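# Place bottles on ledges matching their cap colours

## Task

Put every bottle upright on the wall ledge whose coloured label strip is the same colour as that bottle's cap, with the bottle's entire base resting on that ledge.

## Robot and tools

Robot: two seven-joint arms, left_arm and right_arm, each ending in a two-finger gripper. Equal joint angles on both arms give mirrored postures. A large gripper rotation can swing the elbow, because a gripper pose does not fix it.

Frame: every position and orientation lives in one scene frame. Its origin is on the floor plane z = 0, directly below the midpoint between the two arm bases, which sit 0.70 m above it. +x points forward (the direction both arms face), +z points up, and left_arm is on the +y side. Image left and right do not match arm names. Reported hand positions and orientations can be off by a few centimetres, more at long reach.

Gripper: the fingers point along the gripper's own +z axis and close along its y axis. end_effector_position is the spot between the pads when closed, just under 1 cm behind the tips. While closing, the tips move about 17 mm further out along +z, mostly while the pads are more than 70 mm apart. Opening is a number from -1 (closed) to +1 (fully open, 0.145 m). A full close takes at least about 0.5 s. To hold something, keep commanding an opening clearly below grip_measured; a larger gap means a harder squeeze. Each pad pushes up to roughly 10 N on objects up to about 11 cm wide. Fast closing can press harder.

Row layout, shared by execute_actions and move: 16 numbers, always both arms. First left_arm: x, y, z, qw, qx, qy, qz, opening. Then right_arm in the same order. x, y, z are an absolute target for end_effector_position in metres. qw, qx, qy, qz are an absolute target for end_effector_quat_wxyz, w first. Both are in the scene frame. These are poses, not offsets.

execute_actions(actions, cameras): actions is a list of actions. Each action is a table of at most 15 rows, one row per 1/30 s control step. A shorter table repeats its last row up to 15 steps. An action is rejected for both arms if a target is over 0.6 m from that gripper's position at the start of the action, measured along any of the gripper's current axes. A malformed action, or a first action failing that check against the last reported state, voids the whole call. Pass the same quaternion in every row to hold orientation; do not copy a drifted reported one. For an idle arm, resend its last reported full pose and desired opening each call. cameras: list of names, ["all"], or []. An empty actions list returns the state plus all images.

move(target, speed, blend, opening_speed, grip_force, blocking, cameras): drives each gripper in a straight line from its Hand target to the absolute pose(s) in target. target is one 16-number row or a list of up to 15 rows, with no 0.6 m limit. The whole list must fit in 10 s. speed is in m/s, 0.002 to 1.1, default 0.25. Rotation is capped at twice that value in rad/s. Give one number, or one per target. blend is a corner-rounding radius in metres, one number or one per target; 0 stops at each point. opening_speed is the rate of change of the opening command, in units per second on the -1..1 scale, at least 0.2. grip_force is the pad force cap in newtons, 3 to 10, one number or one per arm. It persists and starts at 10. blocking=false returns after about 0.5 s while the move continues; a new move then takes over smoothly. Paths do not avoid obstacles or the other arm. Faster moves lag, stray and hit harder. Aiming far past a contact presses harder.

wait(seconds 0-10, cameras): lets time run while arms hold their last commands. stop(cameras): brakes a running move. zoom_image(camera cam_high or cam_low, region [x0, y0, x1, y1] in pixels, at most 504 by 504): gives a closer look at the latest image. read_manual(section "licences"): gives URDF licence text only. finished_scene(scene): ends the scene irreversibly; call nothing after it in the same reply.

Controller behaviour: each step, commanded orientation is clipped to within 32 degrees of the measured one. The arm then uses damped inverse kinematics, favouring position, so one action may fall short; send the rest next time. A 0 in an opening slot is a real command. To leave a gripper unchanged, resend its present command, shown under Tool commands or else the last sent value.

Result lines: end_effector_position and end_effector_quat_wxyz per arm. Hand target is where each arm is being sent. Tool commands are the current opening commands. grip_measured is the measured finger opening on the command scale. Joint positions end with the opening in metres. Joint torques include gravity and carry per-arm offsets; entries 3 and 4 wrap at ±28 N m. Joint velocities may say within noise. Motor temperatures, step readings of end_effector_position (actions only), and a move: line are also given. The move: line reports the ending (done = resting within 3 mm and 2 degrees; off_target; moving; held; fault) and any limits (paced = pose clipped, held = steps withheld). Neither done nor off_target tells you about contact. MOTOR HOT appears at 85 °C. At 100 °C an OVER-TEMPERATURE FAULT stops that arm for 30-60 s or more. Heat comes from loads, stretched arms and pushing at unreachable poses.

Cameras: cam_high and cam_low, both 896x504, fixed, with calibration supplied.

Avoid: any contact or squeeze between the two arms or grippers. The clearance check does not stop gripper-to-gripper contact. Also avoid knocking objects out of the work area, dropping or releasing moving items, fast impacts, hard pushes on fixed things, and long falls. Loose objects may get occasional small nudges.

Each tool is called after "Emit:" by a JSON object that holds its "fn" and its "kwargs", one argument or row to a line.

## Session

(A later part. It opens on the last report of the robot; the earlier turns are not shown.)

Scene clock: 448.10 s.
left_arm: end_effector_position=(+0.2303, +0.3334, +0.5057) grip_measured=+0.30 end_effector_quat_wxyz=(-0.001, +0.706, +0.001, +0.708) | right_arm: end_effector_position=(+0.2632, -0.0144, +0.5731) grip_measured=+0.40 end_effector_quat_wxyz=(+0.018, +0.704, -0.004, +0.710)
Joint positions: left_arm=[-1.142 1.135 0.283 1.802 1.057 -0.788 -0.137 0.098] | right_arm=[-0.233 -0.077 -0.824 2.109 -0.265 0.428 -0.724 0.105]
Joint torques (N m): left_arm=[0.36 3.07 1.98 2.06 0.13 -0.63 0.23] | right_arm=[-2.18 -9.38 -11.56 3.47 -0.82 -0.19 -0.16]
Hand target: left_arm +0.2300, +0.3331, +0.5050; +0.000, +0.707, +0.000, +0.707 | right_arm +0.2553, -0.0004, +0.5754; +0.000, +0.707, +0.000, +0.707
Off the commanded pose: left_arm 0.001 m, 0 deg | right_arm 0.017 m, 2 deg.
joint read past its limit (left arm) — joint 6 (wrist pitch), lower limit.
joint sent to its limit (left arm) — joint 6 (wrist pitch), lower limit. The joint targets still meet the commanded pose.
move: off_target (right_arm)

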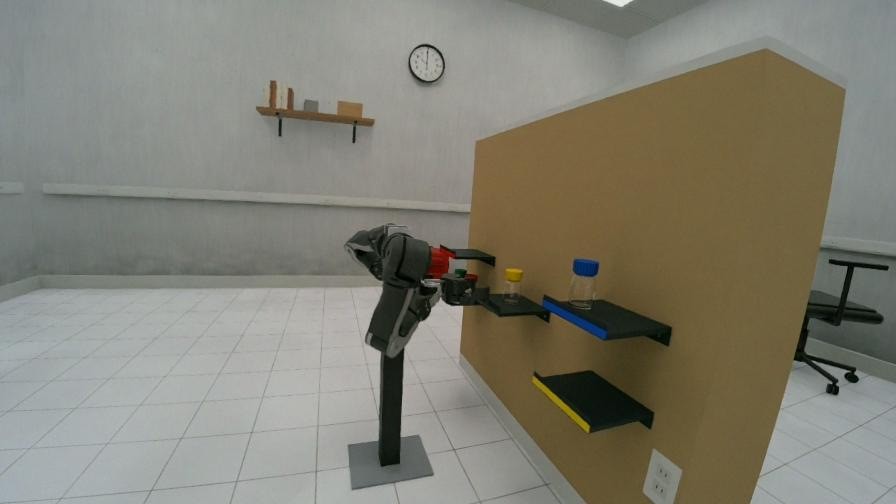

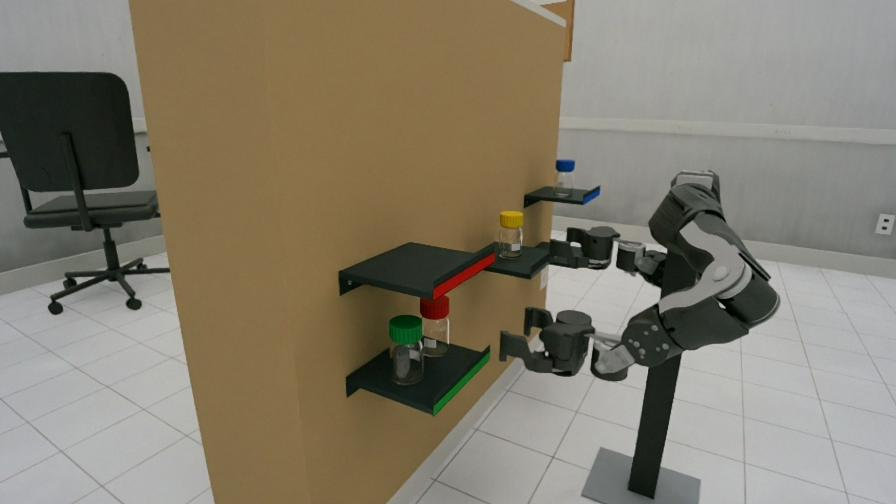

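Emit:
{"fn": "move", "kwargs": {
  "target": [
    [0.25, 0.333, 0.507, 0, 0.7071, 0, 0.7071, 0.3, 0.265, -0.05, 0.573, 0, 0.7071, 0, 0.7071, 0.4],
    [0.36, 0.333, 0.506, 0, 0.7071, 0, 0.7071, 0.3, 0.305, -0.01, 0.582, 0, 0.7071, 0, 0.7071, 0.4]
  ],
  "speed": 0.12,
  "blend": [0.01, 0],
  "cameras": ["all"]
}}

Emit:
{"fn": "zoom_image", "kwargs": {
  "camera": "cam_low",
  "region": [380, 160, 640, 390]
}}

Emit:
{"fn": "zoom_image", "kwargs": {
  "camera": "cam_high",
  "region": [400, 210, 580, 350]
}}

Scene clock: 466.20 s.
left_arm: end_effector_position=(+0.3606, +0.3337, +0.5092) grip_measured=+0.30 end_effector_quat_wxyz=(-0.001, +0.704, +0.002, +0.711) | right_arm: end_effector_position=(+0.3052, -0.0103, +0.5834) grip_measured=+0.40 end_effector_quat_wxyz=(-0.002, +0.705, -0.002, +0.709)
Joint positions: left_arm=[-0.011 1.075 -0.377 1.447 1.084 -0.411 -0.075 0.098] | right_arm=[-0.043 -0.133 -0.716 2.022 -0.145 0.494 -0.646 0.105]
Joint torques (N m): left_arm=[4.63 6.34 2.02 1.92 0.08 -0.54 0.23] | right_arm=[2.31 -3.02 -1.1 3.51 -0.26 -0.2 -0.04]
Motor temperatures (°C): left_arm=[22 23 24 22 21 25 21] | right_arm=[21 26 29 20 21 21 21]
Hand target: left_arm +0.3599, +0.3330, +0.5059; +0.000, +0.707, +0.000, +0.707 | right_arm +0.3050, -0.0100, +0.5819; +0.000, +0.707, +0.000, +0.707
Off the commanded pose: left_arm 0.003 m, 1 deg | right_arm 0.001 m, 0 deg.
move: done

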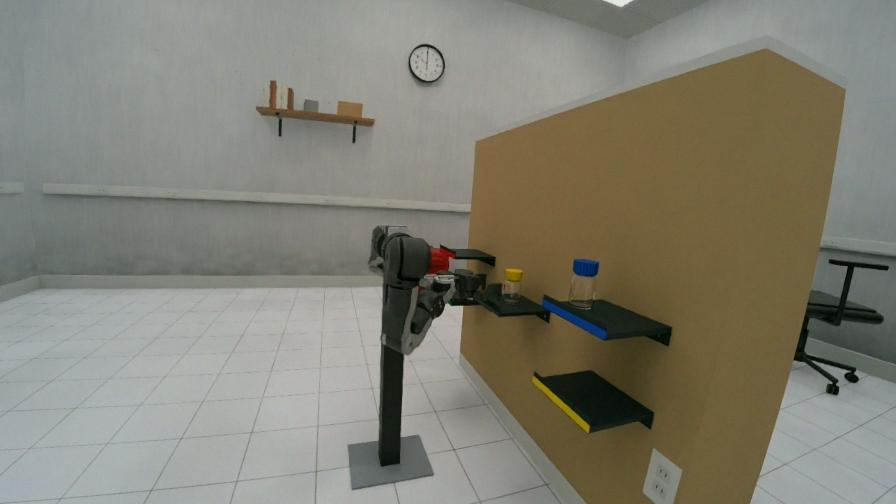

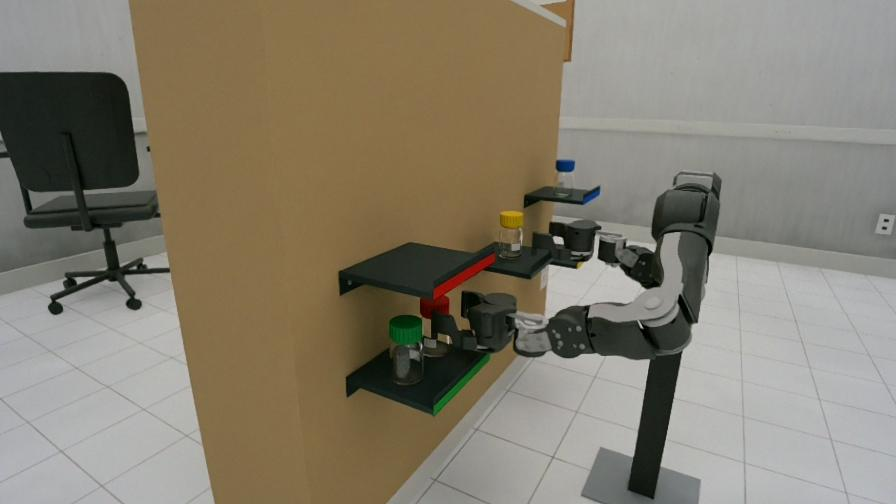

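Scaled by 1.938 from the camera's 896x504 image, which has a finer 1280x720 frame.

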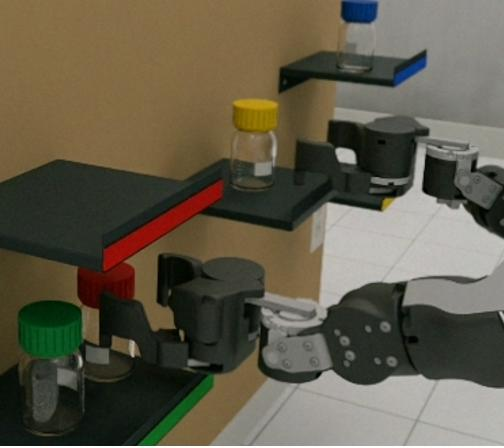

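Scaled by 2.800 from the camera's 896x504 image, which has a finer 1280x720 frame.

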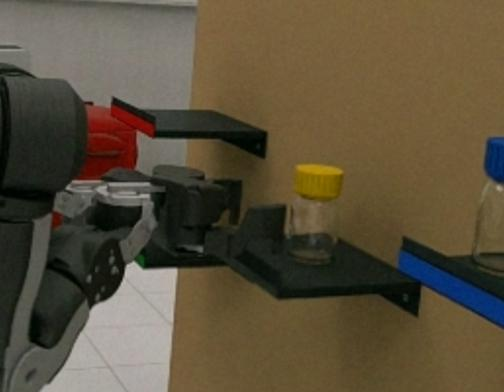

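Emit:
{"fn": "move", "kwargs": {
  "target": [
    [0.384, 0.333, 0.503, 0, 0.7071, 0, 0.7071, 0.3, 0.365, 0.003, 0.578, 0, 0.7071, 0, 0.7071, 0.4]
  ],
  "speed": 0.1,
  "cameras": ["all"]
}}

Emit:
{"fn": "zoom_image", "kwargs": {
  "camera": "cam_low",
  "region": [370, 180, 580, 390]
}}

Emit:
{"fn": "zoom_image", "kwargs": {
  "camera": "cam_high",
  "region": [420, 230, 550, 330]
}}

Scene clock: 489.03 s.
left_arm: end_effector_position=(+0.3842, +0.3344, +0.5064) grip_measured=+0.30 end_effector_quat_wxyz=(-0.002, +0.704, +0.002, +0.710) | right_arm: end_effector_position=(+0.3651, +0.0038, +0.5790) grip_measured=+0.40 end_effector_quat_wxyz=(-0.001, +0.707, +0.003, +0.708)
Joint positions: left_arm=[0.156 1.004 -0.454 1.328 1.056 -0.363 -0.033 0.098] | right_arm=[0.218 -0.177 -0.634 1.74 -0.016 0.449 -0.644 0.105]
Joint torques (N m): left_arm=[5.79 5.6 1.88 2 0.09 -0.54 0.23] | right_arm=[3.71 -3.39 -0.24 3.93 -0.16 -0.46 -0.16]
Hand target: left_arm +0.3839, +0.3329, +0.5029; +0.000, +0.707, +0.000, +0.707 | right_arm +0.3650, +0.0030, +0.5779; +0.000, +0.707, +0.000, +0.707
Off the commanded pose: left_arm 0.004 m, 1 deg | right_arm 0.001 m, 0 deg.
joint read past its limit (right arm) — joint 2 (shoulder roll), lower limit.
joint sent to its limit (right arm) — joint 2 (shoulder roll), lower limit. The joint targets still meet the commanded pose.
move: off_target (left_arm)

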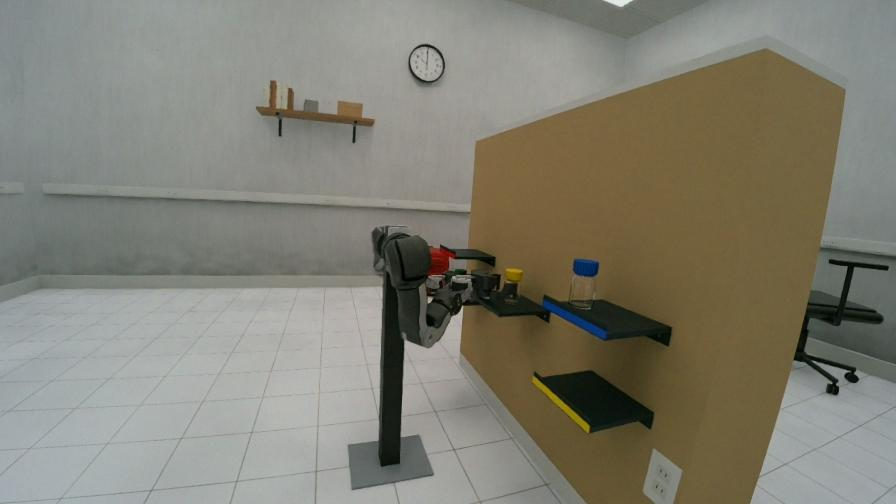

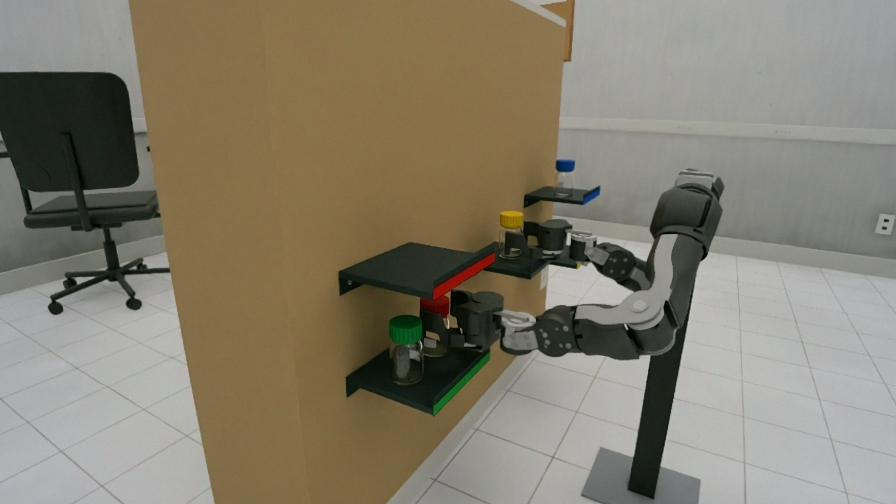

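Scaled by 2.400 from the camera's 896x504 image, which has a finer 1280x720 frame.

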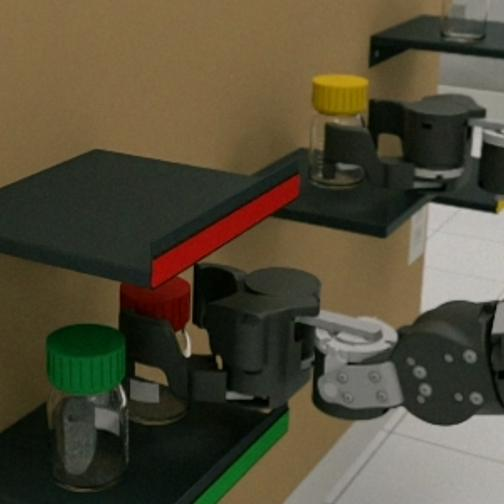

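Scaled by 3.877 from the camera's 896x504 image, which has a finer 1280x720 frame.

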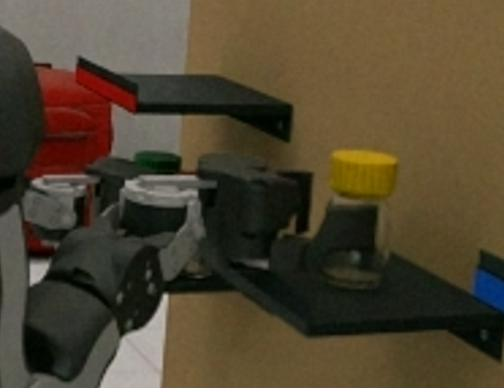

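Emit:
{"fn": "move", "kwargs": {
  "target": [
    [0.384, 0.333, 0.503, 0, 0.7071, 0, 0.7071, 0.3, 0.371, 0.002, 0.576, 0, 0.7071, 0, 0.7071, 0.4],
    [0.384, 0.333, 0.503, 0, 0.7071, 0, 0.7071, -0.6, 0.371, 0.002, 0.576, 0, 0.7071, 0, 0.7071, -0.6],
    [0.384, 0.333, 0.513, 0, 0.7071, 0, 0.7071, -0.6, 0.371, 0.002, 0.590, 0, 0.7071, 0, 0.7071, -0.6]
  ],
  "speed": 0.05,
  "opening_speed": 1.2,
  "cameras": ["all"]
}}

Emit:
{"fn": "zoom_image", "kwargs": {
  "camera": "cam_low",
  "region": [370, 180, 580, 390]
}}

Emit:
{"fn": "zoom_image", "kwargs": {
  "camera": "cam_high",
  "region": [420, 230, 550, 330]
}}

Scene clock: 516.07 s.
left_arm: end_effector_position=(+0.3840, +0.3320, +0.5105) grip_measured=-0.24 end_effector_quat_wxyz=(+0.002, +0.710, -0.002, +0.704) | right_arm: end_effector_position=(+0.3715, +0.0023, +0.5869) grip_measured=-0.29 end_effector_quat_wxyz=(-0.001, +0.711, +0.002, +0.703)
Joint positions: left_arm=[0.152 1.026 -0.45 1.36 1.07 -0.332 -0.039 0.058] | right_arm=[0.266 -0.177 -0.627 1.74 0.024 0.495 -0.656 0.054]
Joint torques (N m): left_arm=[5.24 7.03 3.62 3.58 0.17 -0.82 -0.05] | right_arm=[5 -3.36 -0.87 4.81 -0.33 -0.46 -0.15]
Motor temperatures (°C): left_arm=[23 25 24 21 21 25 21] | right_arm=[21 24 23 21 20 21 21]
Hand target: left_arm +0.3840, +0.3331, +0.5130; +0.000, +0.707, +0.000, +0.707 | right_arm +0.3710, +0.0019, +0.5900; +0.000, +0.707, +0.000, +0.707
Off the commanded pose: left_arm 0.003 m, 1 deg | right_arm 0.003 m, 1 deg.
joint read past its limit (right arm) — joint 2 (shoulder roll), lower limit.
joint sent to its limit (right arm) — joint 2 (shoulder roll), lower limit. The joint targets still meet the commanded pose.
move: done; target 2's new opening was sent with left_arm's hand 0.004 m and 1 deg from that target

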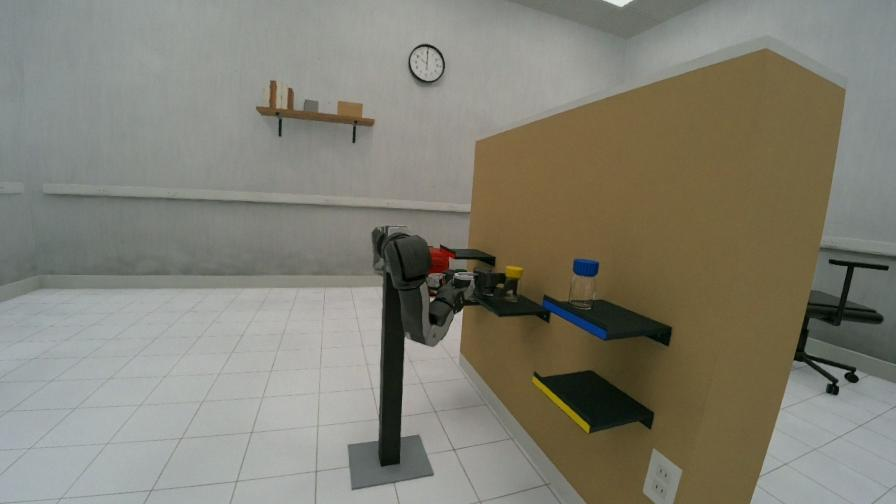

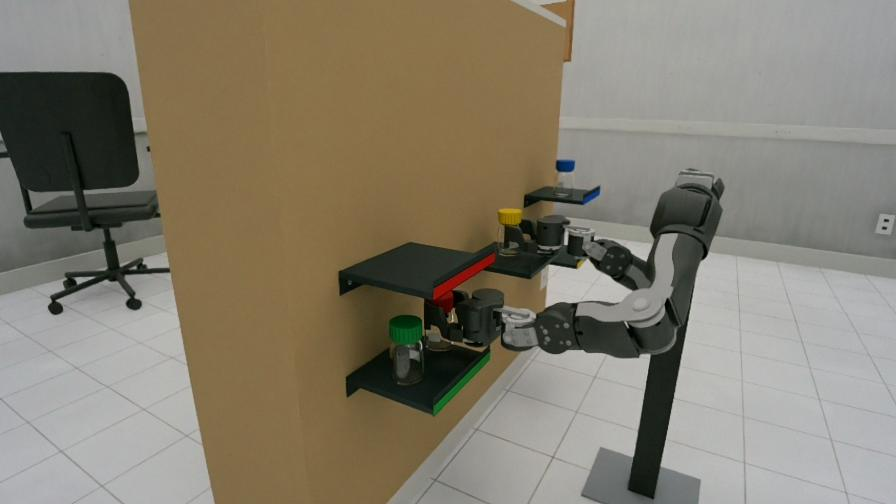

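Scaled by 2.400 from the camera's 896x504 image, which has a finer 1280x720 frame.

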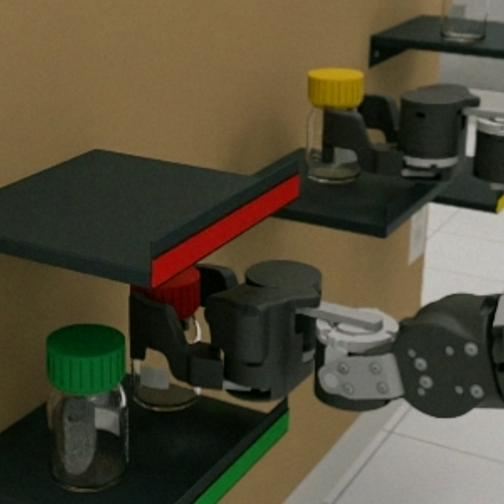

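Scaled by 3.877 from the camera's 896x504 image, which has a finer 1280x720 frame.

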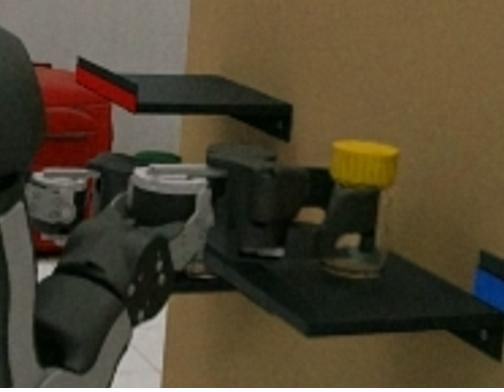

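Emit:
{"fn": "move", "kwargs": {
  "target": [
    [0.384, 0.333, 0.539, 0, 0.7071, 0, 0.7071, -0.6, 0.371, 0.002, 0.632, 0, 0.7071, 0, 0.7071, -0.6],
    [0.30, 0.333, 0.540, 0, 0.7071, 0, 0.7071, -0.6, 0.345, -0.13, 0.628, 0, 0.7071, 0, 0.7071, -0.6],
    [0.212, 0.335, 0.545, 0, 0.7071, 0, 0.7071, -0.6, 0.29, -0.20, 0.58, 0, 0.7071, 0, 0.7071, -0.6],
    [0.21, 0.34, 0.65, 0, 0.7071, 0, 0.7071, -0.6, 0.215, -0.27, 0.54, 0, 0.7071, 0, 0.7071, -0.6],
    [0.22, 0.355, 0.75, 0, 0.7071, 0, 0.7071, -0.6, 0.22, -0.345, 0.533, 0, 0.7071, 0, 0.7071, -0.6]
  ],
  "speed": [0.1,0.18,0.18,0.2,0.2],
  "blend": [0.01, 0.02, 0.02, 0.03, 0],
  "cameras": ["all"]
}}

Emit:
{"fn": "zoom_image", "kwargs": {
  "camera": "cam_low",
  "region": [380, 130, 640, 390]
}}

Emit:
{"fn": "zoom_image", "kwargs": {
  "camera": "cam_high",
  "region": [420, 210, 680, 400]
}}

Scene clock: 547.23 s.
left_arm: end_effector_position=(+0.2199, +0.3538, +0.7490) grip_measured=-0.24 end_effector_quat_wxyz=(+0.002, +0.709, -0.002, +0.705) | right_arm: end_effector_position=(+0.2196, -0.3451, +0.5293) grip_measured=-0.29 end_effector_quat_wxyz=(+0.000, +0.713, -0.001, +0.701)
Joint positions: left_arm=[-0.824 0.903 1.575 2.106 1.449 0.749 0.187 0.058] | right_arm=[-0.888 0.586 0.658 1.872 0.876 -0.213 0.334 0.054]
Joint torques (N m): left_arm=[0.83 4.81 1.85 0.47 0.18 -0.8 -0.05] | right_arm=[-0.17 3.23 4.23 3.36 0.43 -0.67 0.17]
Hand target: left_arm +0.2200, +0.3550, +0.7500; +0.000, +0.707, +0.000, +0.707 | right_arm +0.2200, -0.3449, +0.5330; +0.000, +0.707, +0.000, +0.707
Off the commanded pose: left_arm 0.002 m, 0 deg | right_arm 0.004 m, 1 deg.
joint read past its limit (left arm) — joint 3 (upper arm roll), upper limit.
move: off_target (right_arm)

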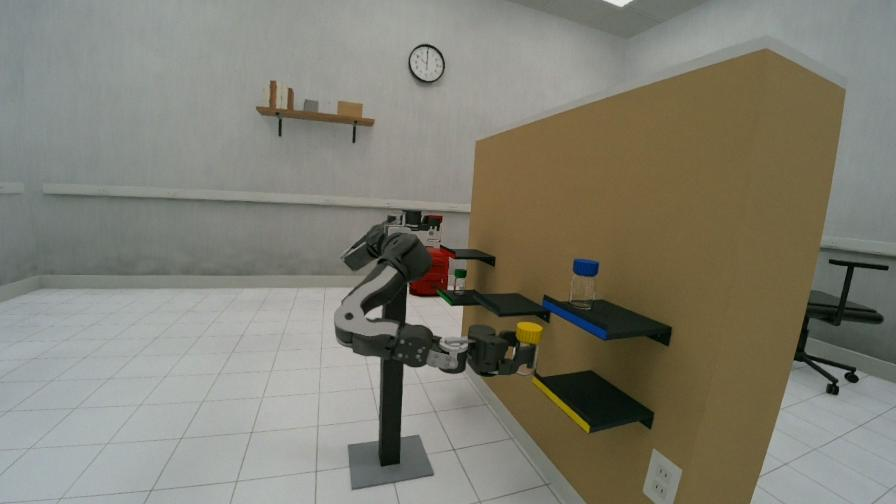

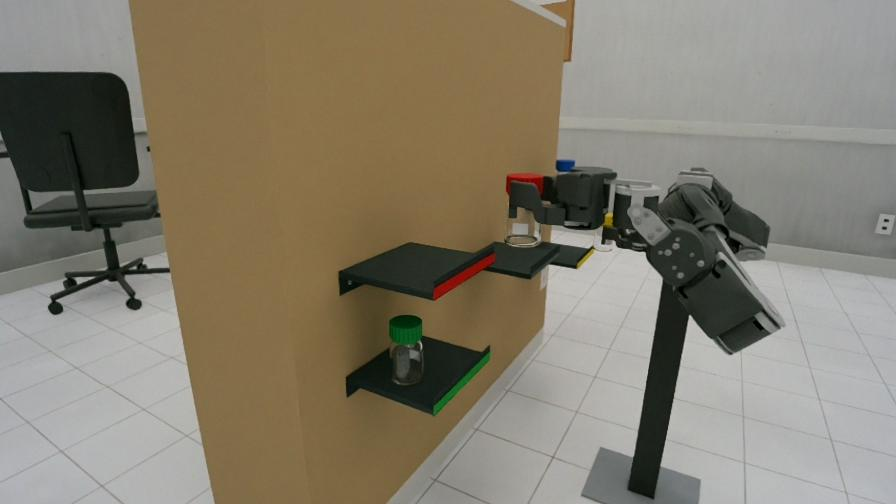

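Scaled by 1.938 from the camera's 896x504 image, which has a finer 1280x720 frame.

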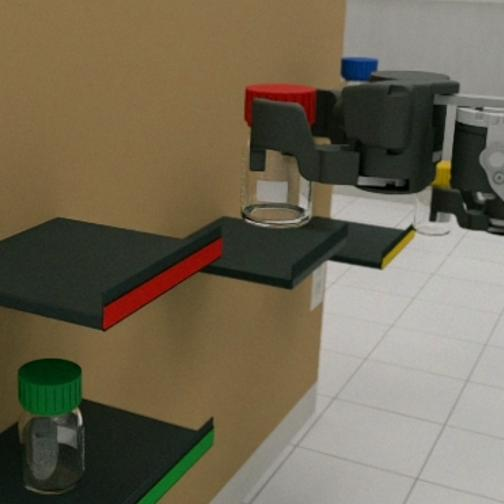

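Scaled by 1.938 from the camera's 896x504 image, which has a finer 1280x720 frame.

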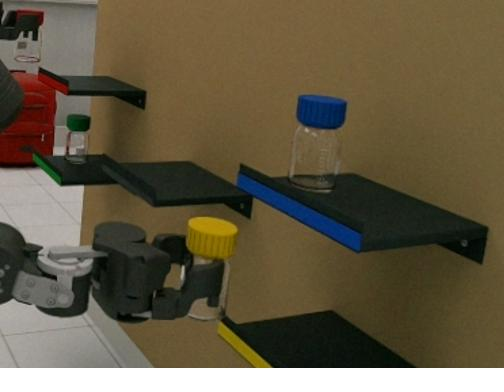

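Emit:
{"fn": "move", "kwargs": {
  "target": [
    [0.38, 0.36, 0.748, 0, 0.7071, 0, 0.7071, -0.6, 0.358, -0.347, 0.530, 0, 0.7071, 0, 0.7071, -0.6],
    [0.38, 0.36, 0.712, 0, 0.7071, 0, 0.7071, -0.6, 0.358, -0.347, 0.497, 0, 0.7071, 0, 0.7071, -0.6],
    [0.38, 0.36, 0.696, 0, 0.7071, 0, 0.7071, -0.6, 0.358, -0.347, 0.481, 0, 0.7071, 0, 0.7071, -0.6]
  ],
  "speed": [0.18,0.08,0.03],
  "blend": [0.008, 0.004, 0],
  "cameras": ["all"]
}}

Emit:
{"fn": "zoom_image", "kwargs": {
  "camera": "cam_low",
  "region": [380, 160, 640, 390]
}}

Emit:
{"fn": "zoom_image", "kwargs": {
  "camera": "cam_high",
  "region": [420, 210, 680, 440]
}}

Scene clock: 562.77 s.
left_arm: end_effector_position=(+0.3806, +0.3589, +0.6997) grip_measured=-0.24 end_effector_quat_wxyz=(+0.001, +0.704, -0.001, +0.710) | right_arm: end_effector_position=(+0.3576, -0.3492, +0.4813) grip_measured=-0.29 end_effector_quat_wxyz=(+0.003, +0.709, -0.002, +0.706)
Joint positions: left_arm=[-0.997 1.58 1.001 1.627 1.576 -0.005 -0.061 0.058] | right_arm=[-0.054 0.667 0.129 1.288 0.682 -0.192 0.27 0.054]
Joint torques (N m): left_arm=[4.13 3.6 2.8 0.53 0.05 -0.68 0.04] | right_arm=[3.71 5.21 1.96 3 0.28 -0.6 0.21]
Hand target: left_arm +0.3800, +0.3600, +0.6959; +0.000, +0.707, +0.000, +0.707 | right_arm +0.3580, -0.3469, +0.4809; +0.000, +0.707, +0.000, +0.707
Off the commanded pose: left_arm 0.004 m, 1 deg | right_arm 0.002 m, 1 deg.
move: off_target (left_arm)

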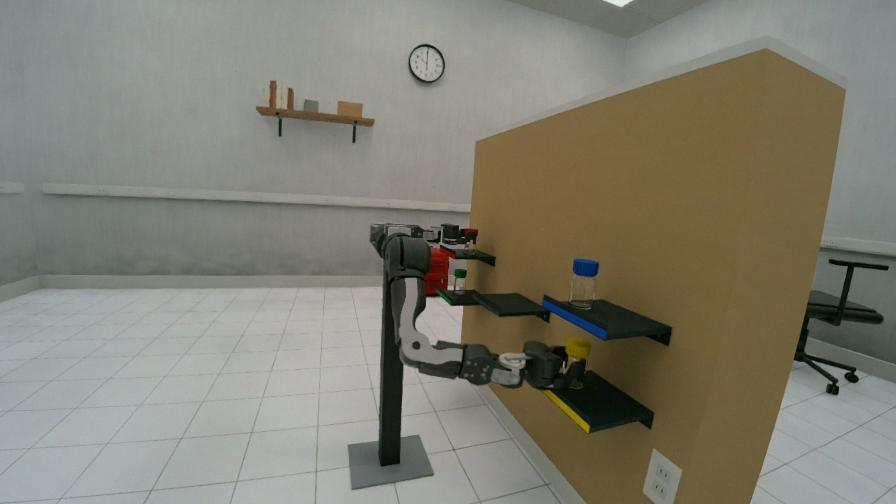

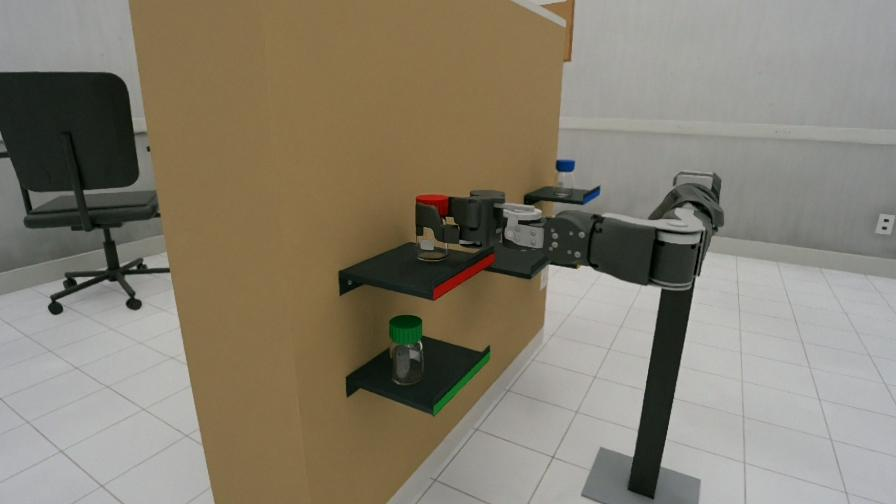

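Scaled by 1.938 from the camera's 896x504 image, which has a finer 1280x720 frame.

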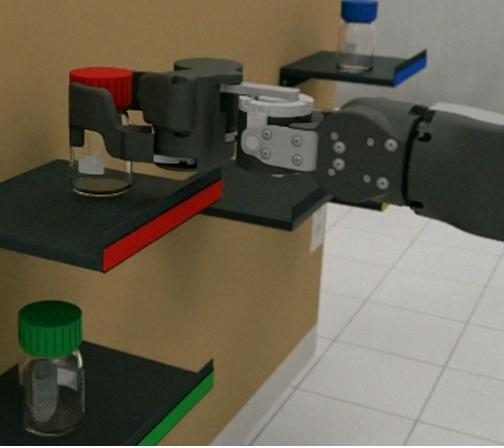

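Scaled by 1.938 from the camera's 896x504 image, which has a finer 1280x720 frame.

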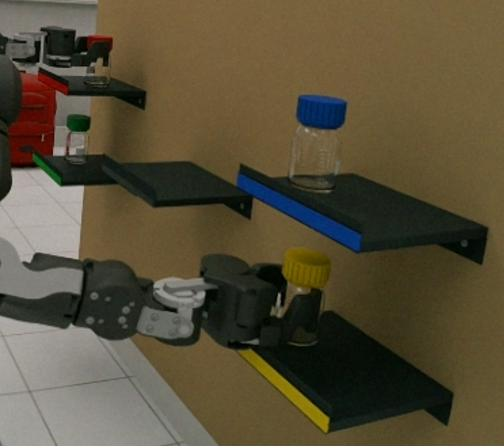

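Emit:
{"fn": "move", "kwargs": {
  "target": [0.38, 0.36, 0.690, 0, 0.7071, 0, 0.7071, -0.6, 0.358, -0.347, 0.469, 0, 0.7071, 0, 0.7071, -0.6],
  "speed": 0.03
}}

Scene clock: 568.10 s.
left_arm: end_effector_position=(+0.3806, +0.3589, +0.6991) grip_measured=-0.24 end_effector_quat_wxyz=(+0.002, +0.696, -0.001, +0.718) | right_arm: end_effector_position=(+0.3602, -0.3500, +0.4831) grip_measured=-0.29 end_effector_quat_wxyz=(+0.005, +0.691, +0.001, +0.723)
Joint positions: left_arm=[-1.017 1.58 1.001 1.627 1.574 -0.047 -0.061 0.058] | right_arm=[-0.029 0.663 0.108 1.241 0.686 -0.266 0.287 0.054]
Joint torques (N m): left_arm=[3.18 3.49 2.09 0.53 0.04 -0.22 0.04] | right_arm=[1.57 4.34 -0.16 1.47 0.13 0.12 -0.03]
Hand target: left_arm +0.3799, +0.3600, +0.6899; +0.000, +0.707, +0.000, +0.707 | right_arm +0.3576, -0.3469, +0.4692; +0.000, +0.707, +0.000, +0.707
Off the commanded pose: left_arm 0.009 m, 2 deg | right_arm 0.015 m, 3 deg.
move: off_target (left_arm, right_arm)

Emit:
{"fn": "move", "kwargs": {
  "target": [
    [0.38, 0.36, 0.6995, 0, 0.7071, 0, 0.7071, -0.6, 0.358, -0.348, 0.481, 0, 0.7071, 0, 0.7071, -0.6],
    [0.38, 0.36, 0.6995, 0, 0.7071, 0, 0.7071, 0.3, 0.358, -0.348, 0.481, 0, 0.7071, 0, 0.7071, 0.3],
    [0.22, 0.36, 0.703, 0, 0.7071, 0, 0.7071, 0.3, 0.22, -0.348, 0.486, 0, 0.7071, 0, 0.7071, 0.3]
  ],
  "speed": [0.05,0.1,0.16],
  "opening_speed": 0.8,
  "cameras": ["all"]
}}

Emit:
{"fn": "zoom_image", "kwargs": {
  "camera": "cam_low",
  "region": [330, 130, 620, 420]
}}

Emit:
{"fn": "zoom_image", "kwargs": {
  "camera": "cam_high",
  "region": [420, 210, 680, 440]
}}

Scene clock: 585.77 s.
left_arm: end_effector_position=(+0.2200, +0.3611, +0.7031) grip_measured=+0.30 end_effector_quat_wxyz=(-0.002, +0.706, +0.002, +0.708) | right_arm: end_effector_position=(+0.2200, -0.3479, +0.4844) grip_measured=+0.30 end_effector_quat_wxyz=(+0.000, +0.709, -0.002, +0.705)
Joint positions: left_arm=[-1.102 0.785 1.462 2.114 1.4 0.359 0.249 0.098] | right_arm=[-0.783 0.581 0.494 1.672 0.819 -0.379 0.371 0.098]
Joint torques (N m): left_arm=[-0.88 3.36 2.95 1.28 0.31 -0.53 0.23] | right_arm=[-0.49 4.44 3.74 3.21 0.38 -0.5 0.17]
Hand target: left_arm +0.2200, +0.3600, +0.7030; +0.000, +0.707, +0.000, +0.707 | right_arm +0.2200, -0.3479, +0.4860; +0.000, +0.707, +0.000, +0.707
Off the commanded pose: left_arm 0.001 m, 0 deg | right_arm 0.002 m, 0 deg.
move: done

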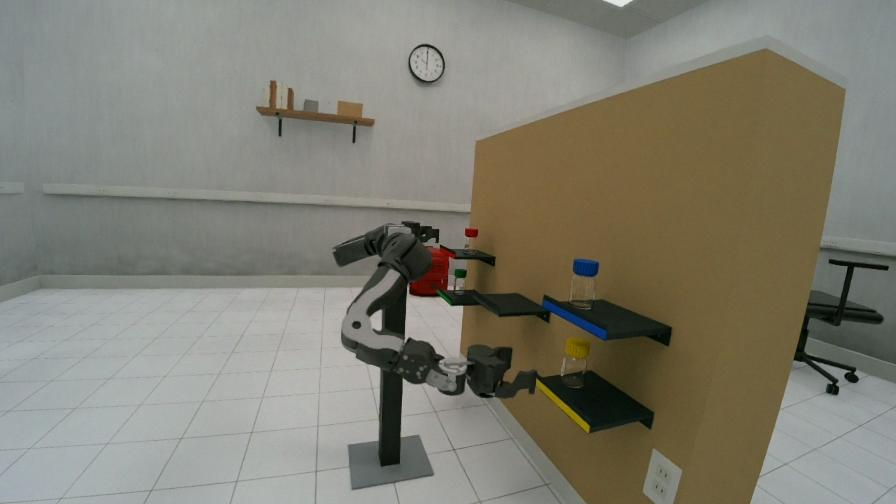

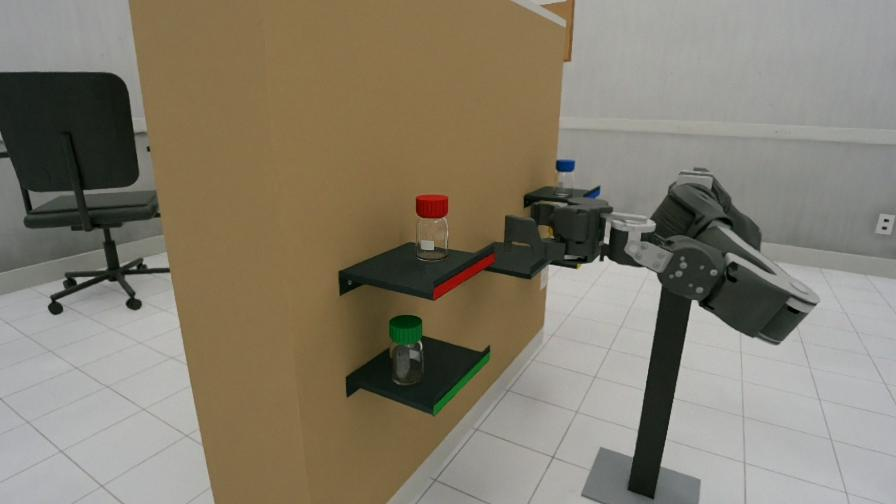

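Scaled by 1.738 from the camera's 896x504 image, which has a finer 1280x720 frame.

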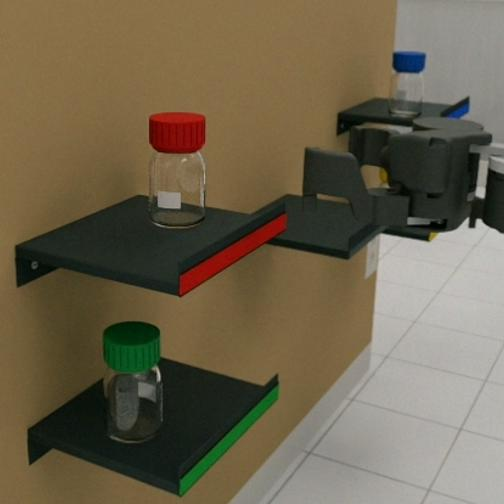

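Scaled by 1.938 from the camera's 896x504 image, which has a finer 1280x720 frame.

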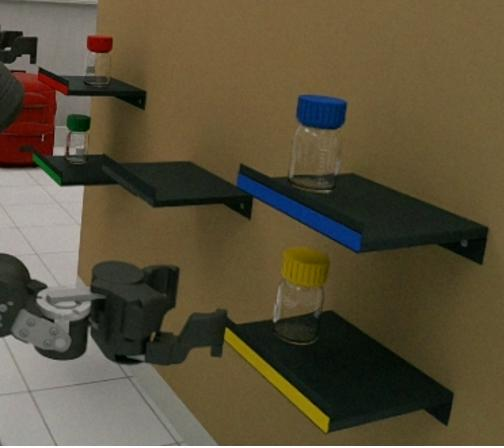

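Emit:
{"fn": "finished_scene", "kwargs": {
  "scene": 2
}}

The scene is finished: the task was done.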